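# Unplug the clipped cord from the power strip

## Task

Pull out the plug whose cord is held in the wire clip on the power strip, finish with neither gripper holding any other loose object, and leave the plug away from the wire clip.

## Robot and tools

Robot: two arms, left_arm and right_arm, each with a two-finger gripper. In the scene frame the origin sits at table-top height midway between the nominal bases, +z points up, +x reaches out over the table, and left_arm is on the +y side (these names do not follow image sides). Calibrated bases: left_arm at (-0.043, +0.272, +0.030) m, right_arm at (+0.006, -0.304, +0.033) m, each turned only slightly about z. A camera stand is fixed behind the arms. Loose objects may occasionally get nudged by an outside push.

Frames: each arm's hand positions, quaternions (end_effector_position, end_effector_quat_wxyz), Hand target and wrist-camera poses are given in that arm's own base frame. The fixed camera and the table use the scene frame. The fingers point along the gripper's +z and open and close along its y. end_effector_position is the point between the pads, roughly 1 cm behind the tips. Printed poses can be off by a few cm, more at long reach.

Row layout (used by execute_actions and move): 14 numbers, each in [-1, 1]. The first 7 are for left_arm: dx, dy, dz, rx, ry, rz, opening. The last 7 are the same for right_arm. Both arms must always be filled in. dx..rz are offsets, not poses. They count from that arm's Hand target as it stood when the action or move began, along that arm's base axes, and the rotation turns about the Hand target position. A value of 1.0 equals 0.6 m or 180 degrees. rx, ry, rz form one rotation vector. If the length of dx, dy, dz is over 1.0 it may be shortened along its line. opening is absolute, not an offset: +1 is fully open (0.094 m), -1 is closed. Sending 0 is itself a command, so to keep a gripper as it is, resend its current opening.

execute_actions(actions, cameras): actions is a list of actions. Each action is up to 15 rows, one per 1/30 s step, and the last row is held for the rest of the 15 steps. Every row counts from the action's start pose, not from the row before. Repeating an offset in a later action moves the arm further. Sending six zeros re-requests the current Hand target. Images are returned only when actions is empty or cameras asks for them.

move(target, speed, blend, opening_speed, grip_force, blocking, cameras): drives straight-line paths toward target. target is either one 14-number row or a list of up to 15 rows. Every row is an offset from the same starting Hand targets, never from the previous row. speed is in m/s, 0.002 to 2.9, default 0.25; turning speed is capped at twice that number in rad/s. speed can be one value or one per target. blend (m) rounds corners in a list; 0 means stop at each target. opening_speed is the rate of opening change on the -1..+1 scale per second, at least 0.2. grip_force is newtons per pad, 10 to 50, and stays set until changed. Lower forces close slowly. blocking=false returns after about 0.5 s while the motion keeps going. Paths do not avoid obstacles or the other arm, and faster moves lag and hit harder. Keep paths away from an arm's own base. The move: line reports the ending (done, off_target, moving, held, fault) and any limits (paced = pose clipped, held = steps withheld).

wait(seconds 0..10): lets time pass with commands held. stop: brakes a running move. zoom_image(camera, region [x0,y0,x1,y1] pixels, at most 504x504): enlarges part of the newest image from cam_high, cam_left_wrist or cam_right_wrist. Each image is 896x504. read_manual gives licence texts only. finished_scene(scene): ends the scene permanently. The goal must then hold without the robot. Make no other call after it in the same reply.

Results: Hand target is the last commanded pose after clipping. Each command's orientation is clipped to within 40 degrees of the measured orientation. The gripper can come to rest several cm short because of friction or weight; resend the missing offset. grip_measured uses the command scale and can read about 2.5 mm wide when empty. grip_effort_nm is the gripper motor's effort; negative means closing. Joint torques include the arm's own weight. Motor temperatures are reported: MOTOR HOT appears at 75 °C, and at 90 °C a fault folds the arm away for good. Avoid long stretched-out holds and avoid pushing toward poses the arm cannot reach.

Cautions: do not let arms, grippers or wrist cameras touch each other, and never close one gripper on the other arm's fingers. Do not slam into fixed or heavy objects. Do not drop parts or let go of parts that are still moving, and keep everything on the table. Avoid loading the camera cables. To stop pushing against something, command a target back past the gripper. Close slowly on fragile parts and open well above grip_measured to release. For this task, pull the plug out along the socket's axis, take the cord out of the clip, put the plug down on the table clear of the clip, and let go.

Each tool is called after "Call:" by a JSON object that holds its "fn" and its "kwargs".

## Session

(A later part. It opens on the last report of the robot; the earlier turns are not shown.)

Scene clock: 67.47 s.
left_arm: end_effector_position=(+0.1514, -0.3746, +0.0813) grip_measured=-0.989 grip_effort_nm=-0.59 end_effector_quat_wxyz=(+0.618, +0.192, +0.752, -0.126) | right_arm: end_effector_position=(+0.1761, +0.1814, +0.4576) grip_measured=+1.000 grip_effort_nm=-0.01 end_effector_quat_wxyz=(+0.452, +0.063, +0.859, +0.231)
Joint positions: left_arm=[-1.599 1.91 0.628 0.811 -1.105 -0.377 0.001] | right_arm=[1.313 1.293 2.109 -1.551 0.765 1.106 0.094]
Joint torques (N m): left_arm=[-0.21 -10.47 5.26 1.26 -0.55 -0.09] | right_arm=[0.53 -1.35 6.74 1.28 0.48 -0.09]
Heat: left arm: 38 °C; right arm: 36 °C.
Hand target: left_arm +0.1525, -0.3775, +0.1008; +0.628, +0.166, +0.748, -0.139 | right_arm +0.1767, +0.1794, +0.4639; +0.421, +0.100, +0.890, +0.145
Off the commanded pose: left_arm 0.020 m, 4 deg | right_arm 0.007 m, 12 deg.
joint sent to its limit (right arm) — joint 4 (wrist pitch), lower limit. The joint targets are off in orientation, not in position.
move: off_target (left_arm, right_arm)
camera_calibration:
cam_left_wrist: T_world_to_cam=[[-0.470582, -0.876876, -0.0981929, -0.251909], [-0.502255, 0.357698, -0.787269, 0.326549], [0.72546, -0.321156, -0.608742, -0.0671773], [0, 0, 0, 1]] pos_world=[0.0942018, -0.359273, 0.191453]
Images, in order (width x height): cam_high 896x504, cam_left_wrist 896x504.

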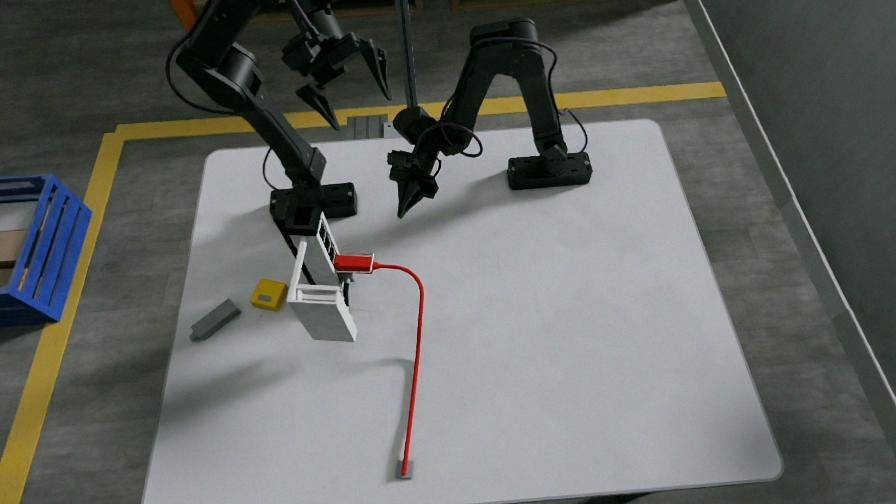

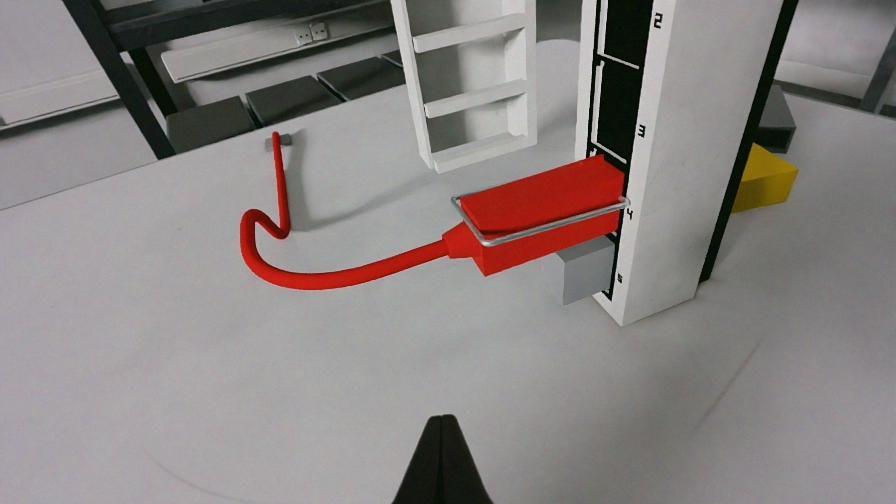

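Call:
{"fn": "move", "kwargs": {"target": [[0.13,0.02,-0.085,-0.0495,-0.0316,-0.36,-1,0,0,0,0,0,0,1],[0.143,-0.135,-0.085,-0.0495,-0.0316,-0.36,-1,0,0,0,0,0,0,1]], "cameras": ["cam_left_wrist"], "speed": 0.12}}

Scene clock: 78.47 s.
left_arm: end_effector_position=(+0.2371, -0.4519, +0.0440) grip_measured=-0.989 grip_effort_nm=-0.59 end_effector_quat_wxyz=(+0.487, +0.503, +0.511, -0.499) | right_arm: end_effector_position=(+0.1761, +0.1814, +0.4576) grip_measured=+1.000 grip_effort_nm=0.00 end_effector_quat_wxyz=(+0.452, +0.063, +0.859, +0.231)
Joint positions: left_arm=[-0.854 2.418 0.9 1.48 0.72 0.004 0.001] | right_arm=[1.313 1.293 2.109 -1.551 0.765 1.106 0.094]
Joint torques (N m): left_arm=[-0.92 -9.33 4.75 1.77 -0.14 -0.07] | right_arm=[0.5 -1.18 6.94 1.29 0.47 -0.07]
Heat: left arm: 40 °C; right arm: 36 °C.
Hand target: left_arm +0.2384, -0.4584, +0.0499; +0.501, +0.500, +0.500, -0.500 | right_arm +0.1767, +0.1794, +0.4639; +0.421, +0.100, +0.890, +0.145
Off the commanded pose: left_arm 0.009 m, 2 deg | right_arm 0.007 m, 12 deg.
joint sent to its limit (right arm) — joint 4 (wrist pitch), lower limit. The joint targets are off in orientation, not in position.
move: off_target (right_arm)
camera_calibration:
cam_left_wrist: T_world_to_cam=[[-0.999096, 0.0260426, -0.0336131, 0.247439], [0.0418304, 0.460039, -0.886913, 0.28948], [-0.00763418, -0.887517, -0.460712, -0.265523], [0, 0, 0, 1]] pos_world=[0.233079, -0.375272, 0.142731]
Images, in order (width x height): cam_left_wrist 896x504.

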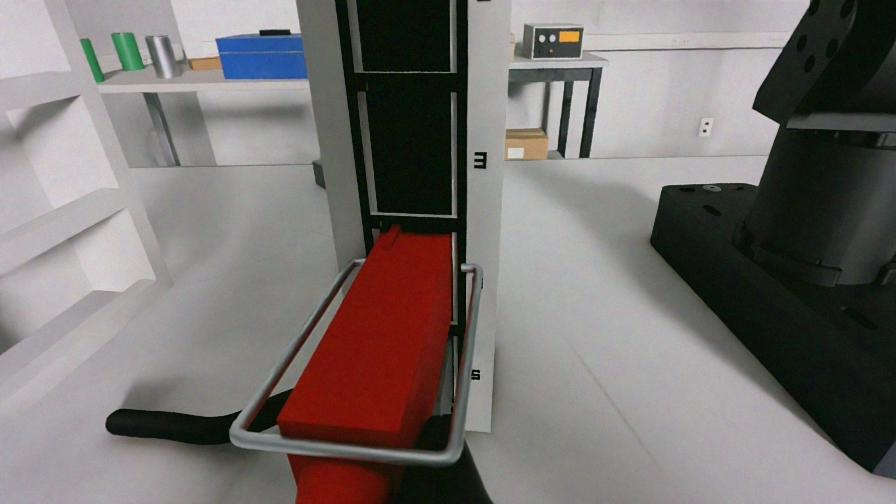

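Call:
{"fn": "move", "kwargs": {"target": [[-0.005,-0.005,0,0,0,0,-1,0,0,0,0,0,0,1],[-0.005,-0.005,0.1,0,0,0,-1,0,0,0,0,0,0,1]], "cameras": ["cam_left_wrist"], "speed": 0.08}}

Call:
{"fn": "zoom_image", "kwargs": {"camera": "cam_left_wrist", "region": [200, 200, 560, 500]}}

Scene clock: 82.40 s.
left_arm: end_effector_position=(+0.2348, -0.4555, +0.0691) grip_measured=-0.989 grip_effort_nm=-0.59 end_effector_quat_wxyz=(+0.458, +0.498, +0.544, -0.496) | right_arm: end_effector_position=(+0.1761, +0.1814, +0.4576) grip_measured=+1.000 grip_effort_nm=-0.01 end_effector_quat_wxyz=(+0.452, +0.063, +0.859, +0.231)
Joint positions: left_arm=[-0.87 2.258 0.874 1.27 0.693 -0.01 0.001] | right_arm=[1.313 1.293 2.109 -1.551 0.765 1.106 0.094]
Joint torques (N m): left_arm=[-0.62 -14.67 4.29 2 0.05 0.12] | right_arm=[0.51 -1.09 6.98 1.28 0.45 -0.07]
Heat: left arm: 40 °C; right arm: 36 °C.
Hand target: left_arm +0.2352, -0.4615, +0.1098; +0.501, +0.500, +0.500, -0.500 | right_arm +0.1767, +0.1794, +0.4639; +0.421, +0.100, +0.890, +0.145
Off the commanded pose: left_arm 0.041 m, 7 deg | right_arm 0.007 m, 12 deg.
joint sent to its limit (right arm) — joint 4 (wrist pitch), lower limit. The joint targets are off in orientation, not in position.
move: off_target (left_arm, right_arm)
camera_calibration:
cam_left_wrist: T_world_to_cam=[[-0.999451, 0.0139466, 0.0300472, 0.236269], [-0.0186672, 0.512202, -0.858662, 0.349484], [-0.0273656, -0.858752, -0.51166, -0.235884], [0, 0, 0, 1]] pos_world=[0.236209, -0.384867, 0.172297]
Images, in order (width x height): cam_left_wrist 896x504.

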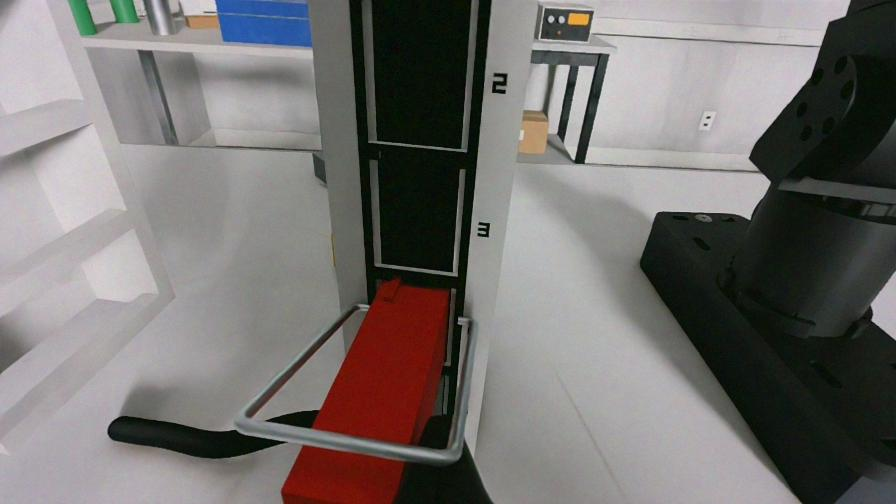

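Scaled by 1.400 from the camera's 896x504 image, which has a finer 1280x720 frame.

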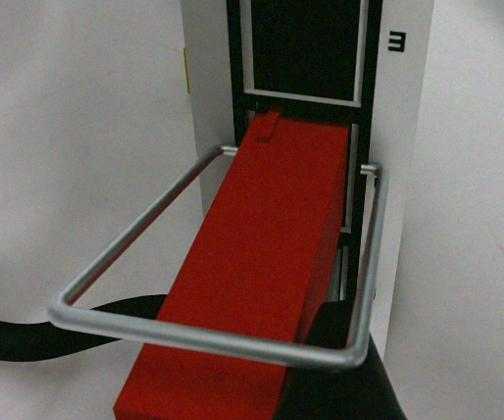

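Call:
{"fn": "move", "kwargs": {"target": [[0,-0.005,0.1,0,0,0,-1,0,0,0,0,0,0,1],[0,-0.06,0.15,0,0,0,-1,0,0,0,0,0,0,1]], "cameras": ["cam_left_wrist","cam_high"], "speed": 0.08, "blend": [0.01,0]}}

Scene clock: 85.90 s.
left_arm: end_effector_position=(+0.2338, -0.4955, +0.1719) grip_measured=-0.989 grip_effort_nm=-0.59 end_effector_quat_wxyz=(+0.474, +0.500, +0.527, -0.497) | right_arm: end_effector_position=(+0.1761, +0.1814, +0.4576) grip_measured=+1.000 grip_effort_nm=0.00 end_effector_quat_wxyz=(+0.452, +0.063, +0.859, +0.231)
Joint positions: left_arm=[-0.936 2.022 1.046 0.906 0.63 -0.009 0.001] | right_arm=[1.313 1.293 2.109 -1.551 0.765 1.106 0.094]
Joint torques (N m): left_arm=[0.12 -12.27 6.84 1.71 0.1 0.09] | right_arm=[0.55 -1.21 6.95 1.28 0.47 -0.1]
Heat: left arm: 41 °C; right arm: 36 °C.
Hand target: left_arm +0.2353, -0.4974, +0.1999; +0.501, +0.500, +0.500, -0.500 | right_arm +0.1767, +0.1794, +0.4639; +0.421, +0.100, +0.890, +0.145
Off the commanded pose: left_arm 0.028 m, 4 deg | right_arm 0.007 m, 12 deg.
joint sent to its limit (right arm) — joint 4 (wrist pitch), lower limit. The joint targets are off in orientation, not in position.
move: off_target (left_arm, right_arm)
camera_calibration:
cam_left_wrist: T_world_to_cam=[[-0.999821, 0.018502, -0.0040632, 0.240891], [0.0125229, 0.484642, -0.874623, 0.440089], [-0.0142131, -0.874517, -0.484787, -0.233066], [0, 0, 0, 1]] pos_world=[0.232024, -0.421563, 0.272904]
Images, in order (width x height): cam_high 896x504, cam_left_wrist 896x504.

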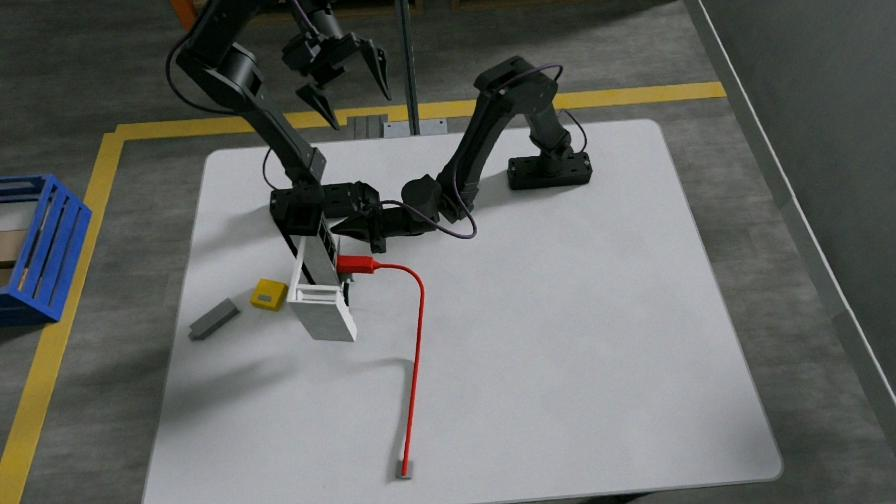

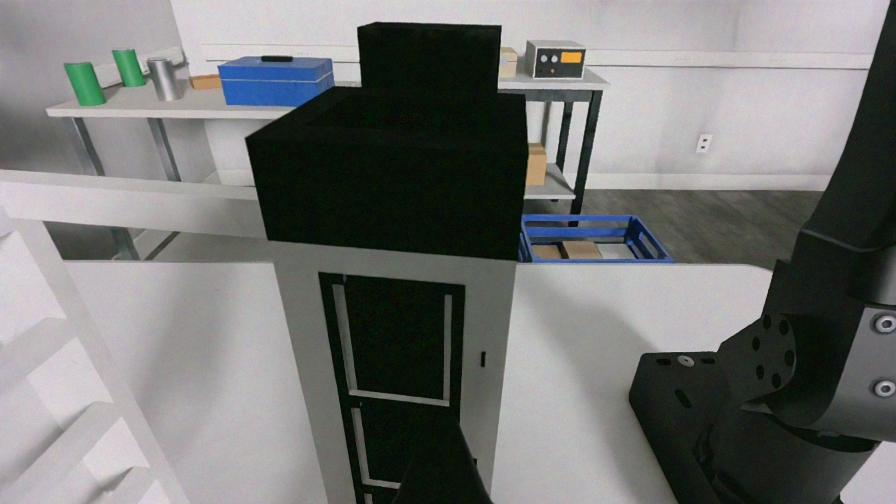

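Call:
{"fn": "move", "kwargs": {"target": [0,0.2,0.0,0,0,0,-1,0,0,0,0,0,0,1], "cameras": ["cam_left_wrist"]}}

Call:
{"fn": "zoom_image", "kwargs": {"camera": "cam_left_wrist", "region": [300, 250, 600, 500]}}

Scene clock: 88.43 s.
left_arm: end_effector_position=(+0.2380, -0.3797, +0.1826) grip_measured=-0.989 grip_effort_nm=-0.59 end_effector_quat_wxyz=(+0.482, +0.497, +0.520, -0.500) | right_arm: end_effector_position=(+0.1761, +0.1814, +0.4576) grip_measured=+1.000 grip_effort_nm=-0.01 end_effector_quat_wxyz=(+0.452, +0.063, +0.859, +0.231)
Joint positions: left_arm=[-0.702 1.756 0.691 1.01 0.864 0 0.001] | right_arm=[1.313 1.293 2.109 -1.551 0.765 1.106 0.094]
Joint torques (N m): left_arm=[0.1 -9.96 4.34 1.67 0.12 0] | right_arm=[0.32 -1.36 6.83 1.32 0.5 -0.08]
Heat: left arm: 41 °C; right arm: 36 °C.
Hand target: left_arm +0.2353, -0.3775, +0.2000; +0.501, +0.500, +0.500, -0.500 | right_arm +0.1767, +0.1794, +0.4639; +0.421, +0.100, +0.890, +0.145
Off the commanded pose: left_arm 0.018 m, 3 deg | right_arm 0.007 m, 12 deg.
joint sent to its limit (right arm) — joint 4 (wrist pitch), lower limit. The joint targets are off in orientation, not in position.
move: off_target (left_arm, right_arm)
camera_calibration:
cam_left_wrist: T_world_to_cam=[[-0.999759, 0.017908, -0.0126954, 0.244362], [0.0195852, 0.466485, -0.884312, 0.386479], [-0.009914, -0.884348, -0.466723, -0.134721], [0, 0, 0, 1]] pos_world=[0.235398, -0.303803, 0.281992]
Images, in order (width x height): cam_left_wrist 896x504.

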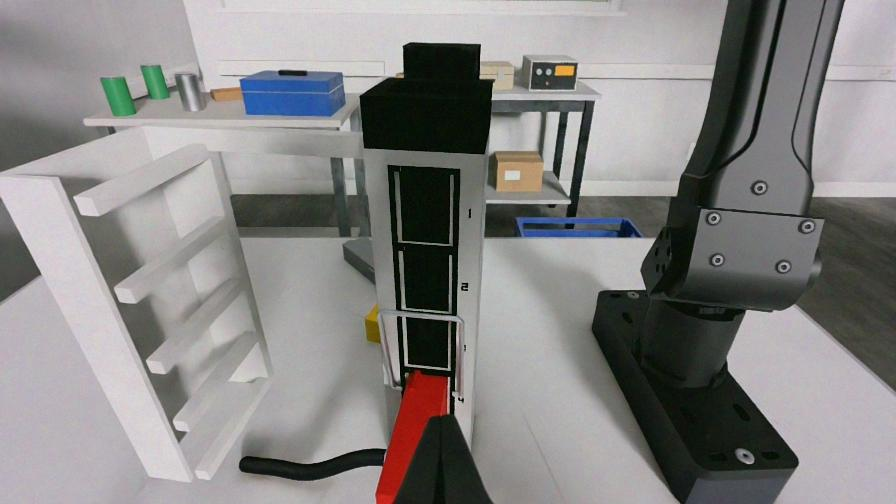

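Scaled by 1.680 from the camera's 896x504 image, which has a finer 1280x720 frame.

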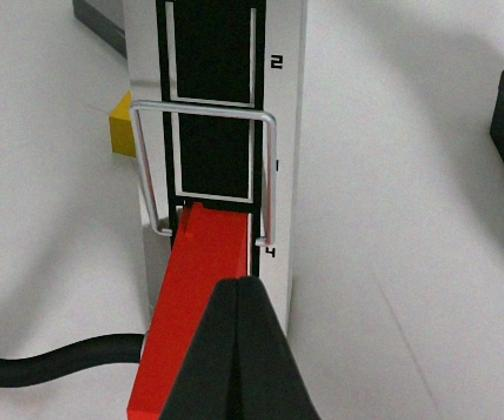

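Call:
{"fn": "move", "kwargs": {"target": [0.035,-0.03,-0.137,0.194,-0.0119,-0.0376,0.2,0,0,0,0,0,0,1], "cameras": ["cam_left_wrist"]}}

Call:
{"fn": "zoom_image", "kwargs": {"camera": "cam_left_wrist", "region": [250, 100, 650, 500]}}

Scene clock: 102.13 s.
left_arm: end_effector_position=(+0.2530, -0.3884, +0.1093) grip_measured=+0.197 grip_effort_nm=0.13 end_effector_quat_wxyz=(+0.295, +0.660, +0.600, -0.344) | right_arm: end_effector_position=(+0.1761, +0.1814, +0.4576) grip_measured=+1.000 grip_effort_nm=-0.01 end_effector_quat_wxyz=(+0.452, +0.063, +0.859, +0.231)
Joint positions: left_arm=[-0.735 1.841 1.183 -0.246 0.722 0.67 0.056] | right_arm=[1.313 1.293 2.109 -1.551 0.765 1.106 0.094]
Joint torques (N m): left_arm=[-0.38 -8.21 7.88 1.18 0.43 0.11] | right_arm=[0.5 -1.2 6.67 1.31 0.48 -0.07]
Heat: left arm: 40 °C; right arm: 36 °C.
Hand target: left_arm +0.2563, -0.3955, +0.1178; +0.307, +0.664, +0.587, -0.346 | right_arm +0.1767, +0.1794, +0.4639; +0.421, +0.100, +0.890, +0.145
Off the commanded pose: left_arm 0.012 m, 2 deg | right_arm 0.007 m, 12 deg.
joint sent to its limit (right arm) — joint 4 (wrist pitch), lower limit. The joint targets are off in orientation, not in position.
move: off_target (left_arm, right_arm)
camera_calibration:
cam_left_wrist: T_world_to_cam=[[-0.987744, 0.155772, -0.00979423, 0.308719], [0.141991, 0.870759, -0.470762, 0.406197], [-0.0648033, -0.466383, -0.882206, 0.0452067], [0, 0, 0, 1]] pos_world=[0.250189, -0.380706, 0.234128]
Images, in order (width x height): cam_left_wrist 896x504.

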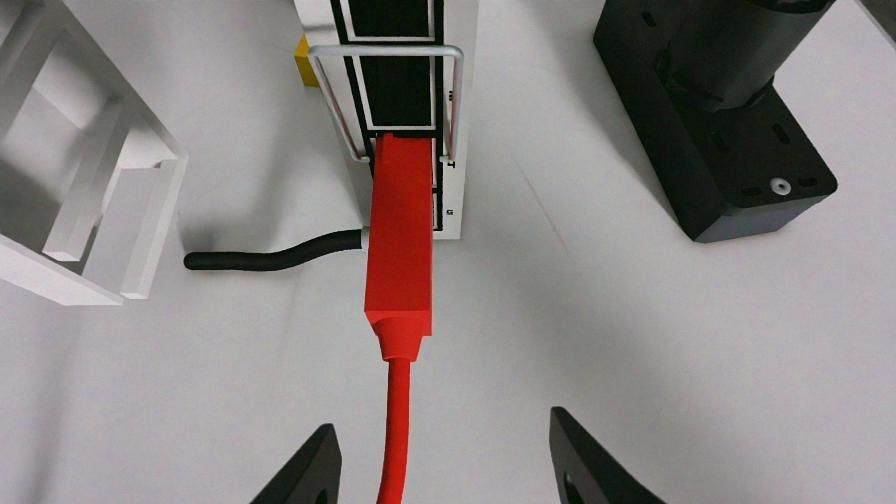

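Scaled by 1.260 from the camera's 896x504 image, which has a finer 1280x720 frame.

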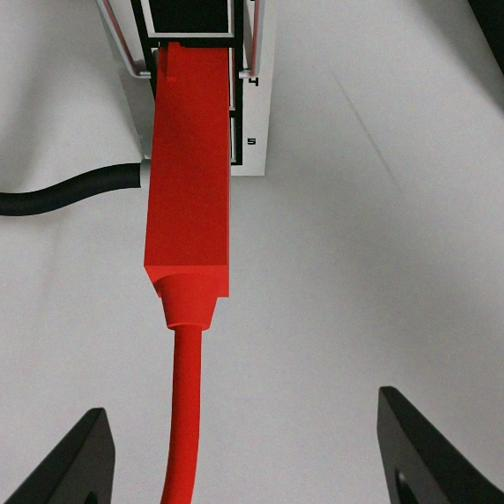

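Call:
{"fn": "move", "kwargs": {"target": [0.008,-0.124,-0.081,0,0,0,0.2,0,0,0,0,0,0,1], "cameras": ["cam_left_wrist"], "speed": 0.12}}

Call:
{"fn": "zoom_image", "kwargs": {"camera": "cam_left_wrist", "region": [250, 100, 650, 500]}}

Scene clock: 106.30 s.
left_arm: end_effector_position=(+0.2554, -0.4600, +0.0582) grip_measured=+0.197 grip_effort_nm=0.13 end_effector_quat_wxyz=(+0.287, +0.664, +0.600, -0.342) | right_arm: end_effector_position=(+0.1761, +0.1814, +0.4576) grip_measured=+1.000 grip_effort_nm=0.00 end_effector_quat_wxyz=(+0.452, +0.063, +0.859, +0.231)
Joint positions: left_arm=[-0.859 2.108 1.344 -0.086 0.644 0.563 0.056] | right_arm=[1.313 1.293 2.109 -1.551 0.765 1.106 0.094]
Joint torques (N m): left_arm=[-0.23 -10.5 7.6 1.41 0.33 -0.01] | right_arm=[0.47 -1.4 6.72 1.29 0.48 -0.09]
Heat: left arm: 39 °C; right arm: 36 °C.
Hand target: left_arm +0.2611, -0.4699, +0.0692; +0.307, +0.664, +0.587, -0.346 | right_arm +0.1767, +0.1794, +0.4639; +0.421, +0.100, +0.890, +0.145
Off the commanded pose: left_arm 0.016 m, 3 deg | right_arm 0.007 m, 12 deg.
joint sent to its limit (right arm) — joint 4 (wrist pitch), lower limit. The joint targets are off in orientation, not in position.
move: off_target (left_arm, right_arm)
camera_calibration:
cam_left_wrist: T_world_to_cam=[[-0.986245, 0.165262, -0.0029497, 0.325351], [0.148199, 0.876231, -0.458537, 0.444421], [-0.0731943, -0.452667, -0.88867, -0.0242762], [0, 0, 0, 1]] pos_world=[0.253236, -0.454173, 0.18317]
Images, in order (width x height): cam_left_wrist 896x504.

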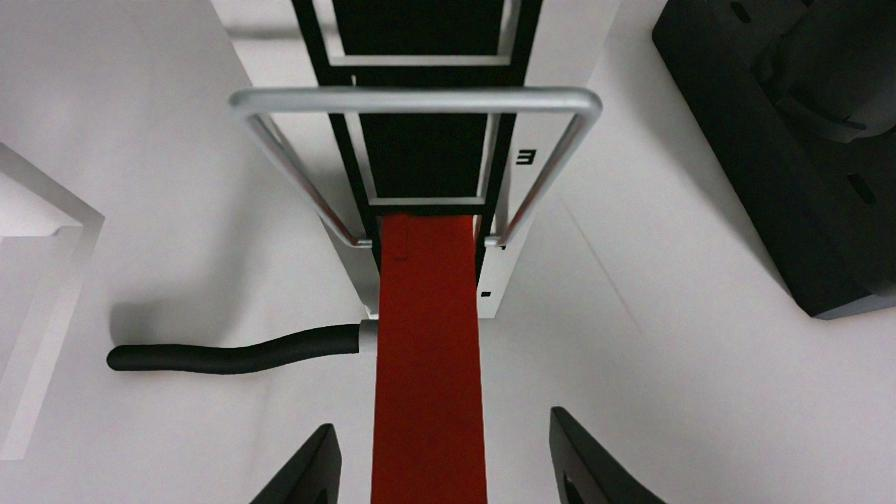

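Scaled by 1.260 from the camera's 896x504 image, which has a finer 1280x720 frame.

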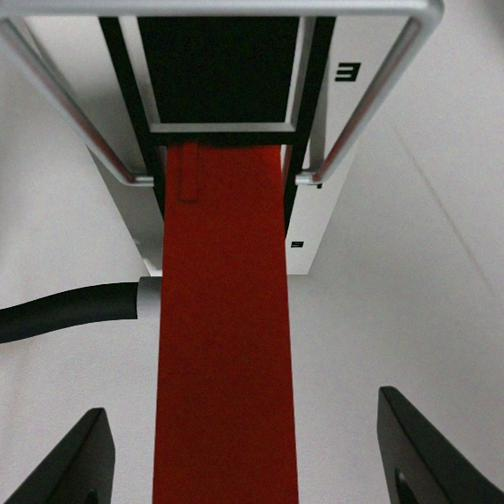

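Call:
{"fn": "move", "kwargs": {"target": [[0.007,0,0.002,0,0,0,0.2,0,0,0,0,0,0,1],[0.007,0,0.002,0,0,0,-0.65,0,0,0,0,0,0,1]], "cameras": ["cam_left_wrist"], "opening_speed": 0.6}}

Scene clock: 110.77 s.
left_arm: end_effector_position=(+0.2582, -0.4638, +0.0626) grip_measured=-0.496 grip_effort_nm=-1.04 end_effector_quat_wxyz=(+0.295, +0.668, +0.592, -0.341) | right_arm: end_effector_position=(+0.1761, +0.1814, +0.4576) grip_measured=+1.000 grip_effort_nm=0.00 end_effector_quat_wxyz=(+0.452, +0.063, +0.859, +0.231)
Joint positions: left_arm=[-0.859 2.113 1.364 -0.088 0.646 0.578 0.024] | right_arm=[1.313 1.293 2.109 -1.551 0.765 1.106 0.094]
Joint torques (N m): left_arm=[0.4 -10.28 7.61 1.3 0.37 -0.11] | right_arm=[0.34 -1.14 6.87 1.3 0.43 -0.09]
Heat: left arm: 39 °C; right arm: 36 °C.
Hand target: left_arm +0.2653, -0.4698, +0.0704; +0.307, +0.664, +0.587, -0.346 | right_arm +0.1767, +0.1794, +0.4639; +0.421, +0.100, +0.890, +0.145
Off the commanded pose: left_arm 0.012 m, 2 deg | right_arm 0.007 m, 12 deg.
joint sent to its limit (right arm) — joint 4 (wrist pitch), lower limit. The joint targets are off in orientation, not in position.
move: off_target (left_arm, right_arm); target 2's new opening was sent with left_arm's hand 0.012 m and 2 deg from that target
camera_calibration:
cam_left_wrist: T_world_to_cam=[[-0.984276, 0.175145, -0.0228903, 0.334104], [0.165491, 0.869102, -0.466128, 0.442008], [-0.0617462, -0.462587, -0.884421, -0.0296906], [0, 0, 0, 1]] pos_world=[0.253869, -0.456401, 0.187421]
Images, in order (width x height): cam_left_wrist 896x504.

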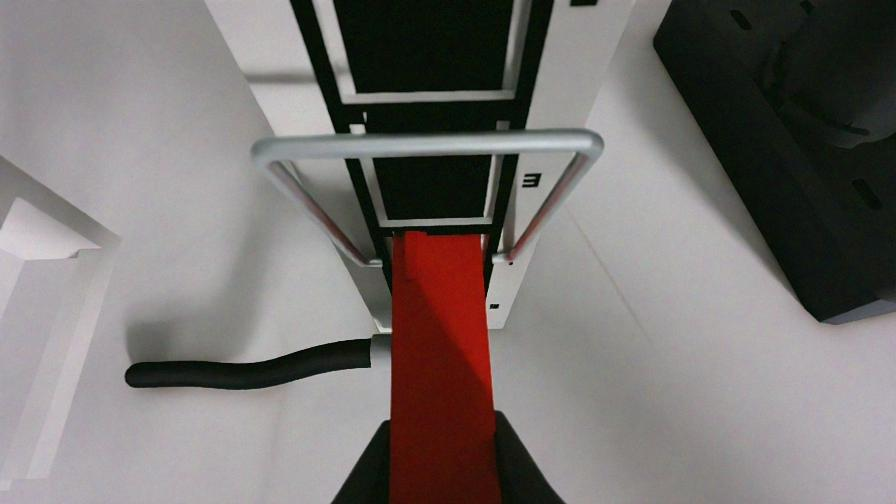

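Call:
{"fn": "move", "kwargs": {"target": [0.022,0.17,0,0,0,0,-0.65,0,0,0,0,0,0,1], "cameras": ["cam_left_wrist","cam_high"], "speed": 0.1}}

Scene clock: 113.33 s.
left_arm: end_effector_position=(+0.2775, -0.3632, +0.0437) grip_measured=-0.498 grip_effort_nm=-1.04 end_effector_quat_wxyz=(+0.278, +0.660, +0.610, -0.338) | right_arm: end_effector_position=(+0.1761, +0.1814, +0.4576) grip_measured=+1.000 grip_effort_nm=-0.01 end_effector_quat_wxyz=(+0.452, +0.063, +0.859, +0.231)
Joint positions: left_arm=[-0.646 1.99 1.138 -0.161 0.757 0.777 0.024] | right_arm=[1.313 1.293 2.109 -1.551 0.765 1.106 0.094]
Joint torques (N m): left_arm=[0.2 -13.68 4.9 1.09 0.7 0.13] | right_arm=[0.27 -1.16 6.83 1.22 0.48 -0.11]
Heat: left arm: 39 °C; right arm: 36 °C.
Hand target: left_arm +0.2785, -0.3678, +0.0703; +0.307, +0.664, +0.587, -0.346 | right_arm +0.1767, +0.1794, +0.4639; +0.421, +0.100, +0.890, +0.145
Off the commanded pose: left_arm 0.027 m, 4 deg | right_arm 0.007 m, 12 deg.
joint sent to its limit (right arm) — joint 4 (wrist pitch), lower limit. The joint targets are off in orientation, not in position.
move: off_target (left_arm, right_arm)
camera_calibration:
cam_left_wrist: T_world_to_cam=[[-0.988463, 0.15075, 0.014661, 0.325705], [0.128972, 0.888494, -0.440392, 0.358617], [-0.0794155, -0.43342, -0.897686, 0.0173586], [0, 0, 0, 1]] pos_world=[0.277074, -0.360205, 0.168739]
Images, in order (width x height): cam_high 896x504, cam_left_wrist 896x504.

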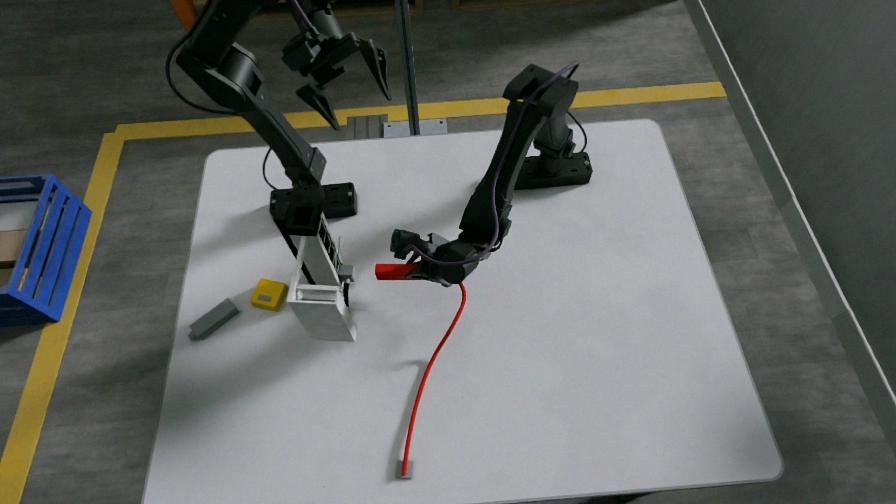

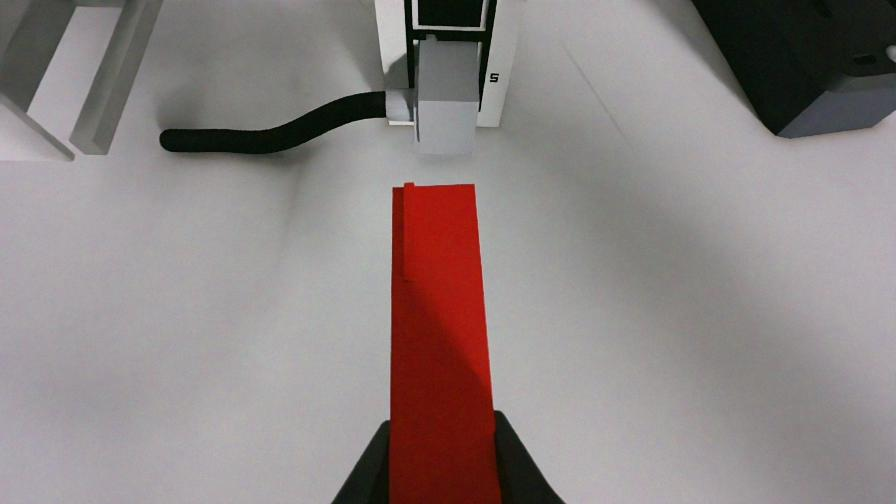

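Call:
{"fn": "move", "kwargs": {"target": [0.01,0.06,-0.075,0,0,0,-0.65,0,0,0,0,0,0,1], "cameras": ["cam_left_wrist"], "speed": 0.12}}

Scene clock: 116.93 s.
left_arm: end_effector_position=(+0.2847, -0.3274, +0.0199) grip_measured=-0.498 grip_effort_nm=-1.04 end_effector_quat_wxyz=(+0.294, +0.663, +0.602, -0.334) | right_arm: end_effector_position=(+0.1761, +0.1814, +0.4576) grip_measured=+1.000 grip_effort_nm=-0.01 end_effector_quat_wxyz=(+0.452, +0.063, +0.859, +0.231)
Joint positions: left_arm=[-0.553 2.003 1.031 -0.085 0.804 0.89 0.024] | right_arm=[1.313 1.293 2.109 -1.551 0.765 1.106 0.094]
Joint torques (N m): left_arm=[0.2 -8.91 4.49 1.16 0.75 0.08] | right_arm=[0.43 -1.47 6.89 1.23 0.48 -0.11]
Heat: left arm: 39 °C; right arm: 36 °C.
Hand target: left_arm +0.2844, -0.3318, +0.0253; +0.307, +0.664, +0.587, -0.346 | right_arm +0.1767, +0.1794, +0.4639; +0.421, +0.100, +0.890, +0.145
Off the commanded pose: left_arm 0.007 m, 3 deg | right_arm 0.007 m, 12 deg.
joint sent to its limit (right arm) — joint 4 (wrist pitch), lower limit. The joint targets are off in orientation, not in position.
move: off_target (left_arm, right_arm)
camera_calibration:
cam_left_wrist: T_world_to_cam=[[-0.988296, 0.151369, -0.0189326, 0.328501], [0.143368, 0.879233, -0.454307, 0.3086], [-0.0521218, -0.451704, -0.890644, -0.00186416], [0, 0, 0, 1]] pos_world=[0.280315, -0.321898, 0.144758]
Images, in order (width x height): cam_left_wrist 896x504.

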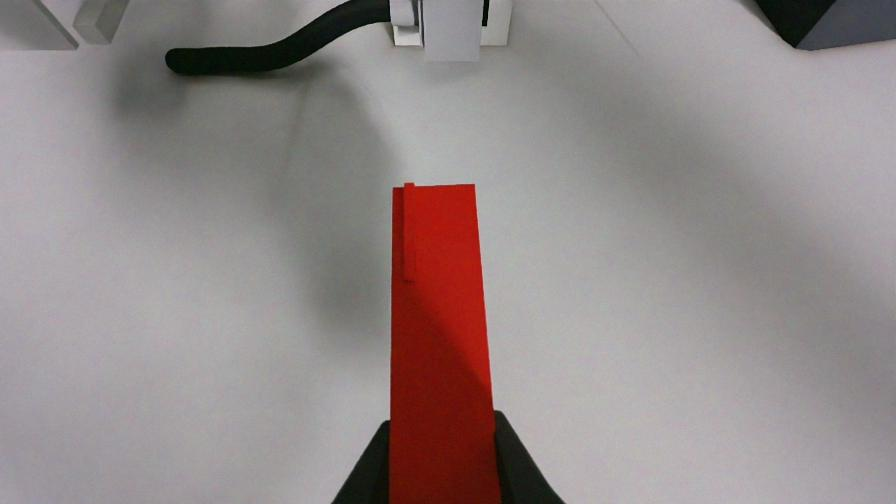

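Call:
{"fn": "move", "kwargs": {"target": [0,0,-0.045,0,0,0,-0.65,0,0,0,0,0,0,1], "cameras": ["cam_left_wrist"], "speed": 0.08}}

Scene clock: 118.70 s.
left_arm: end_effector_position=(+0.2840, -0.3299, -0.0012) grip_measured=-0.498 grip_effort_nm=-1.04 end_effector_quat_wxyz=(+0.299, +0.664, +0.595, -0.341) | right_arm: end_effector_position=(+0.1761, +0.1814, +0.4576) grip_measured=+1.000 grip_effort_nm=0.00 end_effector_quat_wxyz=(+0.452, +0.063, +0.859, +0.231)
Joint positions: left_arm=[-0.553 2.071 1.011 0.014 0.824 0.893 0.024] | right_arm=[1.313 1.293 2.109 -1.551 0.765 1.106 0.094]
Joint torques (N m): left_arm=[0.08 -8.55 3.92 1.17 0.54 0.03] | right_arm=[0.51 -1.13 6.84 1.25 0.49 -0.06]
Heat: left arm: 39 °C; right arm: 36 °C.
Hand target: left_arm +0.2845, -0.3319, -0.0016; +0.307, +0.665, +0.587, -0.346 | right_arm +0.1767, +0.1794, +0.4639; +0.421, +0.100, +0.890, +0.145
Off the commanded pose: left_arm 0.002 m, 1 deg | right_arm 0.007 m, 12 deg.
joint sent to its limit (right arm) — joint 4 (wrist pitch), lower limit. The joint targets are off in orientation, not in position.
move: off_target (right_arm)
camera_calibration:
cam_left_wrist: T_world_to_cam=[[-0.986351, 0.162892, -0.0240498, 0.331109], [0.154847, 0.867966, -0.471865, 0.294333], [-0.0559889, -0.469149, -0.881342, -0.0263747], [0, 0, 0, 1]] pos_world=[0.279537, -0.32178, 0.123604]
Images, in order (width x height): cam_left_wrist 896x504.

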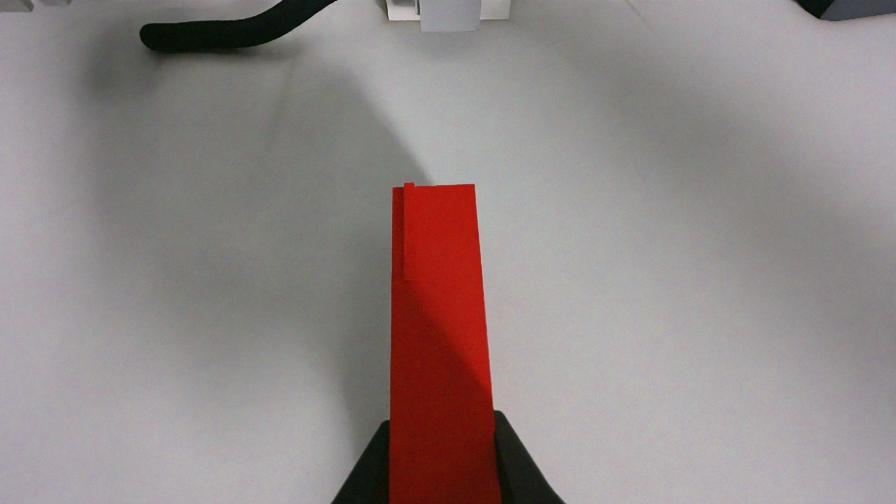

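Down further slowly until contact.

Call:
{"fn": "move", "kwargs": {"target": [0,0,-0.02,0,0,0,-0.65,0,0,0,0,0,0,1], "cameras": ["cam_left_wrist","cam_high"], "speed": 0.03}}

Scene clock: 120.50 s.
left_arm: end_effector_position=(+0.2849, -0.3336, -0.0015) grip_measured=-0.498 grip_effort_nm=-1.04 end_effector_quat_wxyz=(+0.311, +0.664, +0.583, -0.349) | right_arm: end_effector_position=(+0.1761, +0.1814, +0.4576) grip_measured=+1.000 grip_effort_nm=0.00 end_effector_quat_wxyz=(+0.452, +0.063, +0.859, +0.231)
Joint positions: left_arm=[-0.552 2.089 1.007 0.062 0.85 0.893 0.024] | right_arm=[1.313 1.293 2.109 -1.551 0.765 1.106 0.094]
Joint torques (N m): left_arm=[-0.01 -7.17 3.48 1.14 0.26 0.03] | right_arm=[0.25 -1.21 7.15 1.27 0.46 -0.11]
Heat: left arm: 39 °C; right arm: 36 °C.
Hand target: left_arm +0.2845, -0.3319, -0.0137; +0.307, +0.664, +0.587, -0.346 | right_arm +0.1767, +0.1794, +0.4639; +0.421, +0.100, +0.890, +0.145
Off the commanded pose: left_arm 0.012 m, 1 deg | right_arm 0.007 m, 12 deg.
joint sent to its limit (right arm) — joint 4 (wrist pitch), lower limit. The joint targets are off in orientation, not in position.
move: off_target (left_arm, right_arm)
camera_calibration:
cam_left_wrist: T_world_to_cam=[[-0.983993, 0.17371, -0.0397735, 0.335467], [0.17023, 0.850218, -0.498148, 0.286956], [-0.0527174, -0.496945, -0.866179, -0.0385428], [0, 0, 0, 1]] pos_world=[0.279217, -0.321403, 0.122904]
Images, in order (width x height): cam_high 896x504, cam_left_wrist 896x504.

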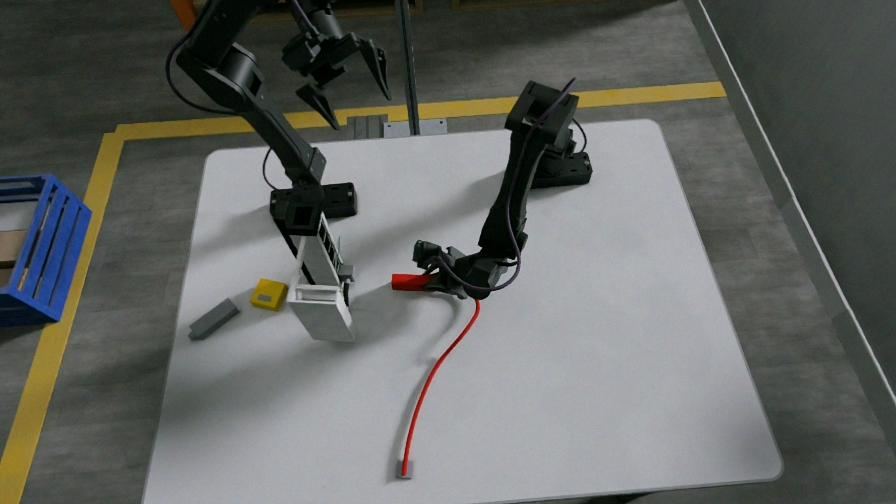

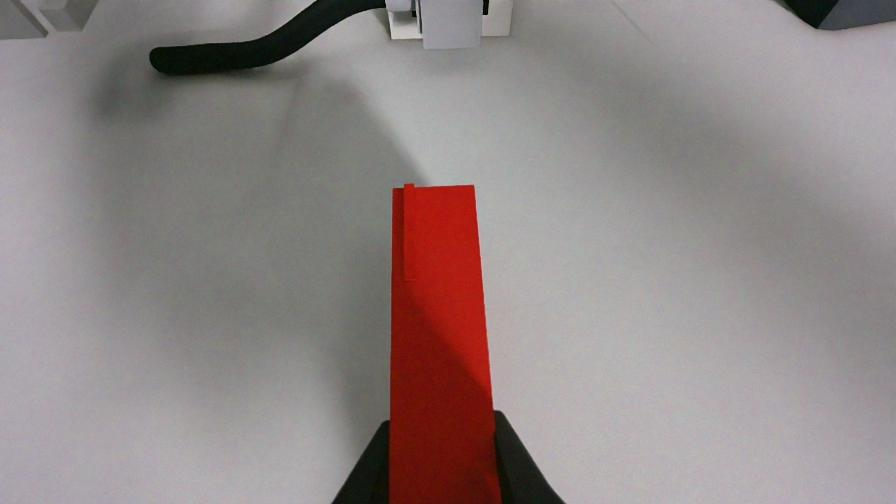

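Call:
{"fn": "zoom_image", "kwargs": {"camera": "cam_high", "region": [370, 220, 530, 340]}}

Call:
{"fn": "move", "kwargs": {"target": [0,0,-0.015,0,0,0,-0.65,0,0,0,0,0,0,1], "cameras": ["cam_left_wrist"], "speed": 0.03}}

Scaled by 3.150 from the camera's 896x504 image, which has a finer 1280x720 frame.

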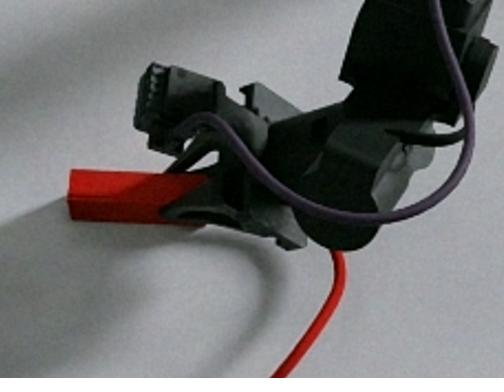

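Scene clock: 123.60 s.
left_arm: end_effector_position=(+0.2852, -0.3329, -0.0020) grip_measured=-0.498 grip_effort_nm=-1.04 end_effector_quat_wxyz=(+0.316, +0.661, +0.579, -0.358) | right_arm: end_effector_position=(+0.1761, +0.1814, +0.4576) grip_measured=+1.000 grip_effort_nm=0.00 end_effector_quat_wxyz=(+0.452, +0.063, +0.859, +0.231)
Joint positions: left_arm=[-0.543 2.1 1.002 0.083 0.876 0.893 0.024] | right_arm=[1.313 1.293 2.109 -1.551 0.765 1.106 0.094]
Joint torques (N m): left_arm=[-0.72 -6.05 3.43 1.21 0.03 0.05] | right_arm=[0.53 -1.48 6.99 1.31 0.5 -0.05]
Heat: left arm: 38 °C; right arm: 36 °C.
Hand target: left_arm +0.2845, -0.3318, -0.0226; +0.307, +0.664, +0.587, -0.346 | right_arm +0.1767, +0.1794, +0.4639; +0.421, +0.100, +0.890, +0.145
Off the commanded pose: left_arm 0.021 m, 2 deg | right_arm 0.007 m, 12 deg.
joint sent to its limit (right arm) — joint 4 (wrist pitch), lower limit. The joint targets are off in orientation, not in position.
move: off_target (left_arm, right_arm)
camera_calibration:
cam_left_wrist: T_world_to_cam=[[-0.983509, 0.177072, -0.0368041, 0.336623], [0.170324, 0.838421, -0.517726, 0.281996], [-0.0608175, -0.515457, -0.854754, -0.0423937], [0, 0, 0, 1]] pos_world=[0.280463, -0.31789, 0.122149]
Images, in order (width x height): cam_left_wrist 896x504.

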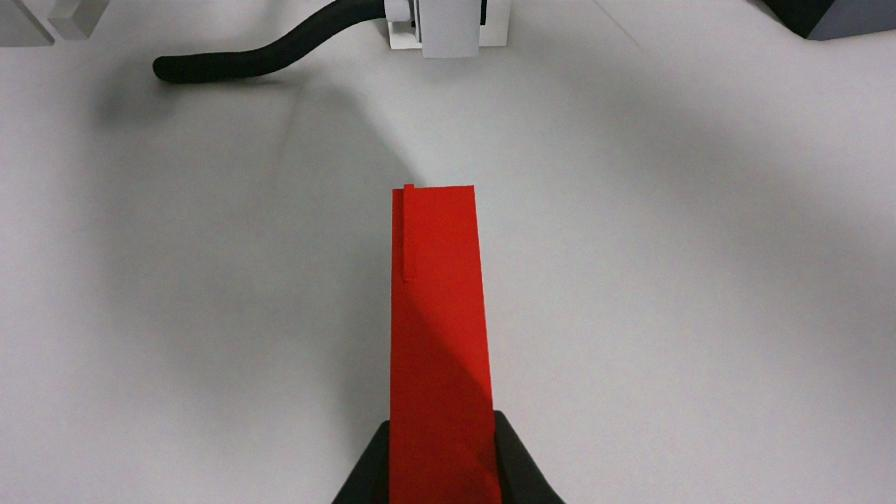

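Call:
{"fn": "move", "kwargs": {"target": [[0,0,0.015,0,0,0,-0.65,0,0,0,0,0,0,1],[0,0,0.015,0,0,0,-0.2,0,0,0,0,0,0,1]], "cameras": ["cam_left_wrist"], "opening_speed": 0.4, "speed": 0.05}}

Scene clock: 127.53 s.
left_arm: end_effector_position=(+0.2880, -0.3305, -0.0120) grip_measured=-0.203 grip_effort_nm=0.13 end_effector_quat_wxyz=(+0.309, +0.663, +0.591, -0.339) | right_arm: end_effector_position=(+0.1761, +0.1814, +0.4576) grip_measured=+1.000 grip_effort_nm=-0.01 end_effector_quat_wxyz=(+0.452, +0.063, +0.859, +0.231)
Joint positions: left_arm=[-0.549 2.11 1.002 0.081 0.827 0.893 0.037] | right_arm=[1.313 1.293 2.109 -1.551 0.765 1.106 0.094]
Joint torques (N m): left_arm=[-0.29 -8.84 3.85 1.01 0.5 0.03] | right_arm=[0.39 -1.25 6.75 1.29 0.42 -0.12]
Heat: left arm: 38 °C; right arm: 36 °C.
Hand target: left_arm +0.2845, -0.3318, -0.0137; +0.307, +0.664, +0.587, -0.346 | right_arm +0.1767, +0.1794, +0.4639; +0.421, +0.100, +0.890, +0.145
Off the commanded pose: left_arm 0.004 m, 1 deg | right_arm 0.007 m, 12 deg.
joint sent to its limit (right arm) — joint 4 (wrist pitch), lower limit. The joint targets are off in orientation, not in position.
move: off_target (right_arm); target 2's new opening was sent with left_arm's hand 0.012 m and 2 deg from that target
camera_calibration:
cam_left_wrist: T_world_to_cam=[[-0.986478, 0.158679, -0.041023, 0.333283], [0.158751, 0.862871, -0.479845, 0.286229], [-0.0407435, -0.479869, -0.876394, -0.0438873], [0, 0, 0, 1]] pos_world=[0.281549, -0.320924, 0.112555]
Images, in order (width x height): cam_left_wrist 896x504.

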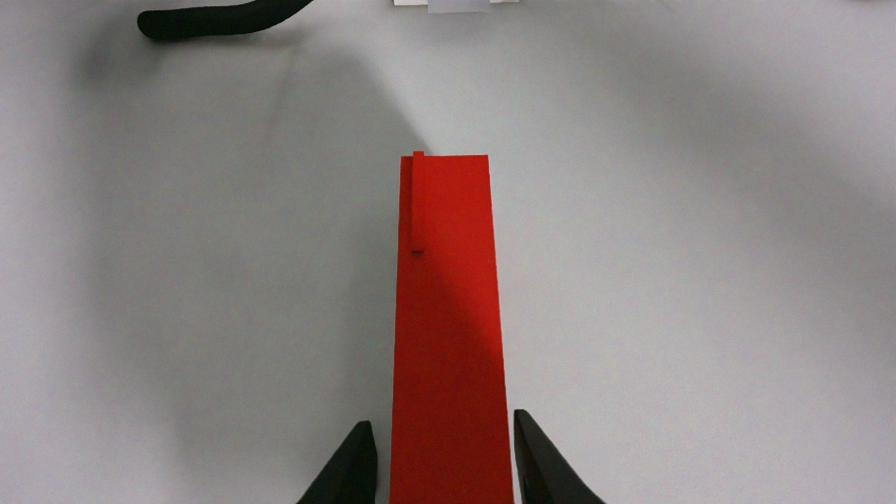

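Call:
{"fn": "move", "kwargs": {"target": [[0,0.0,0.0,0,0,0,0.2,0,0,0,0,0,0,1],[0.0,0.1,0.1,0,0,0,0.2,0,0,0,0,0,0,1],[0.0,0.1,0.25,0,0,0,0.2,0,0,0,0,0,0,1]], "cameras": ["cam_left_wrist","cam_high"], "speed": 0.15}}

Scene clock: 131.87 s.
left_arm: end_effector_position=(+0.2813, -0.2678, +0.1161) grip_measured=+0.197 grip_effort_nm=0.12 end_effector_quat_wxyz=(+0.282, +0.659, +0.606, -0.345) | right_arm: end_effector_position=(+0.1761, +0.1814, +0.4576) grip_measured=+1.000 grip_effort_nm=-0.01 end_effector_quat_wxyz=(+0.452, +0.063, +0.859, +0.231)
Joint positions: left_arm=[-0.397 1.753 1.162 -0.659 0.882 1.106 0.056] | right_arm=[1.313 1.293 2.109 -1.551 0.765 1.106 0.094]
Joint torques (N m): left_arm=[0.06 -10.02 7.1 0.65 0.73 0.06] | right_arm=[0.51 -1.47 6.95 1.27 0.53 -0.14]
Heat: left arm: 38 °C; right arm: 36 °C.
Hand target: left_arm +0.2845, -0.2719, +0.1364; +0.307, +0.664, +0.587, -0.346 | right_arm +0.1767, +0.1794, +0.4639; +0.421, +0.100, +0.890, +0.145
Off the commanded pose: left_arm 0.021 m, 4 deg | right_arm 0.007 m, 12 deg.
joint sent to its limit (right arm) — joint 4 (wrist pitch), lower limit. The joint targets are off in orientation, not in position.
move: off_target (left_arm, right_arm)
camera_calibration:
cam_left_wrist: T_world_to_cam=[[-0.987411, 0.157468, 0.0149161, 0.315422], [0.133404, 0.879742, -0.456353, 0.303539], [-0.0849835, -0.448618, -0.889674, 0.120587], [0, 0, 0, 1]] pos_world=[0.281206, -0.262607, 0.241099]
Images, in order (width x height): cam_high 896x504, cam_left_wrist 896x504.

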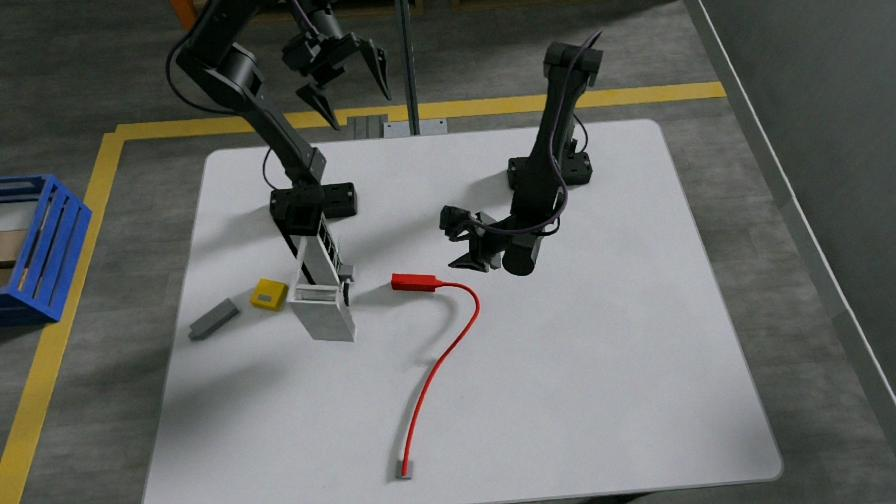

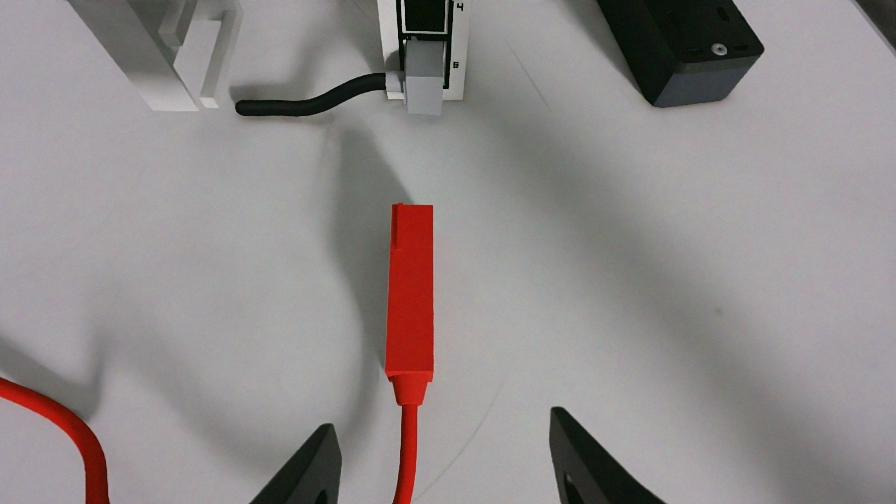

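Done cleanly.

Call:
{"fn": "finished_scene", "kwargs": {"scene": 1}}

The scene is finished: the task was done.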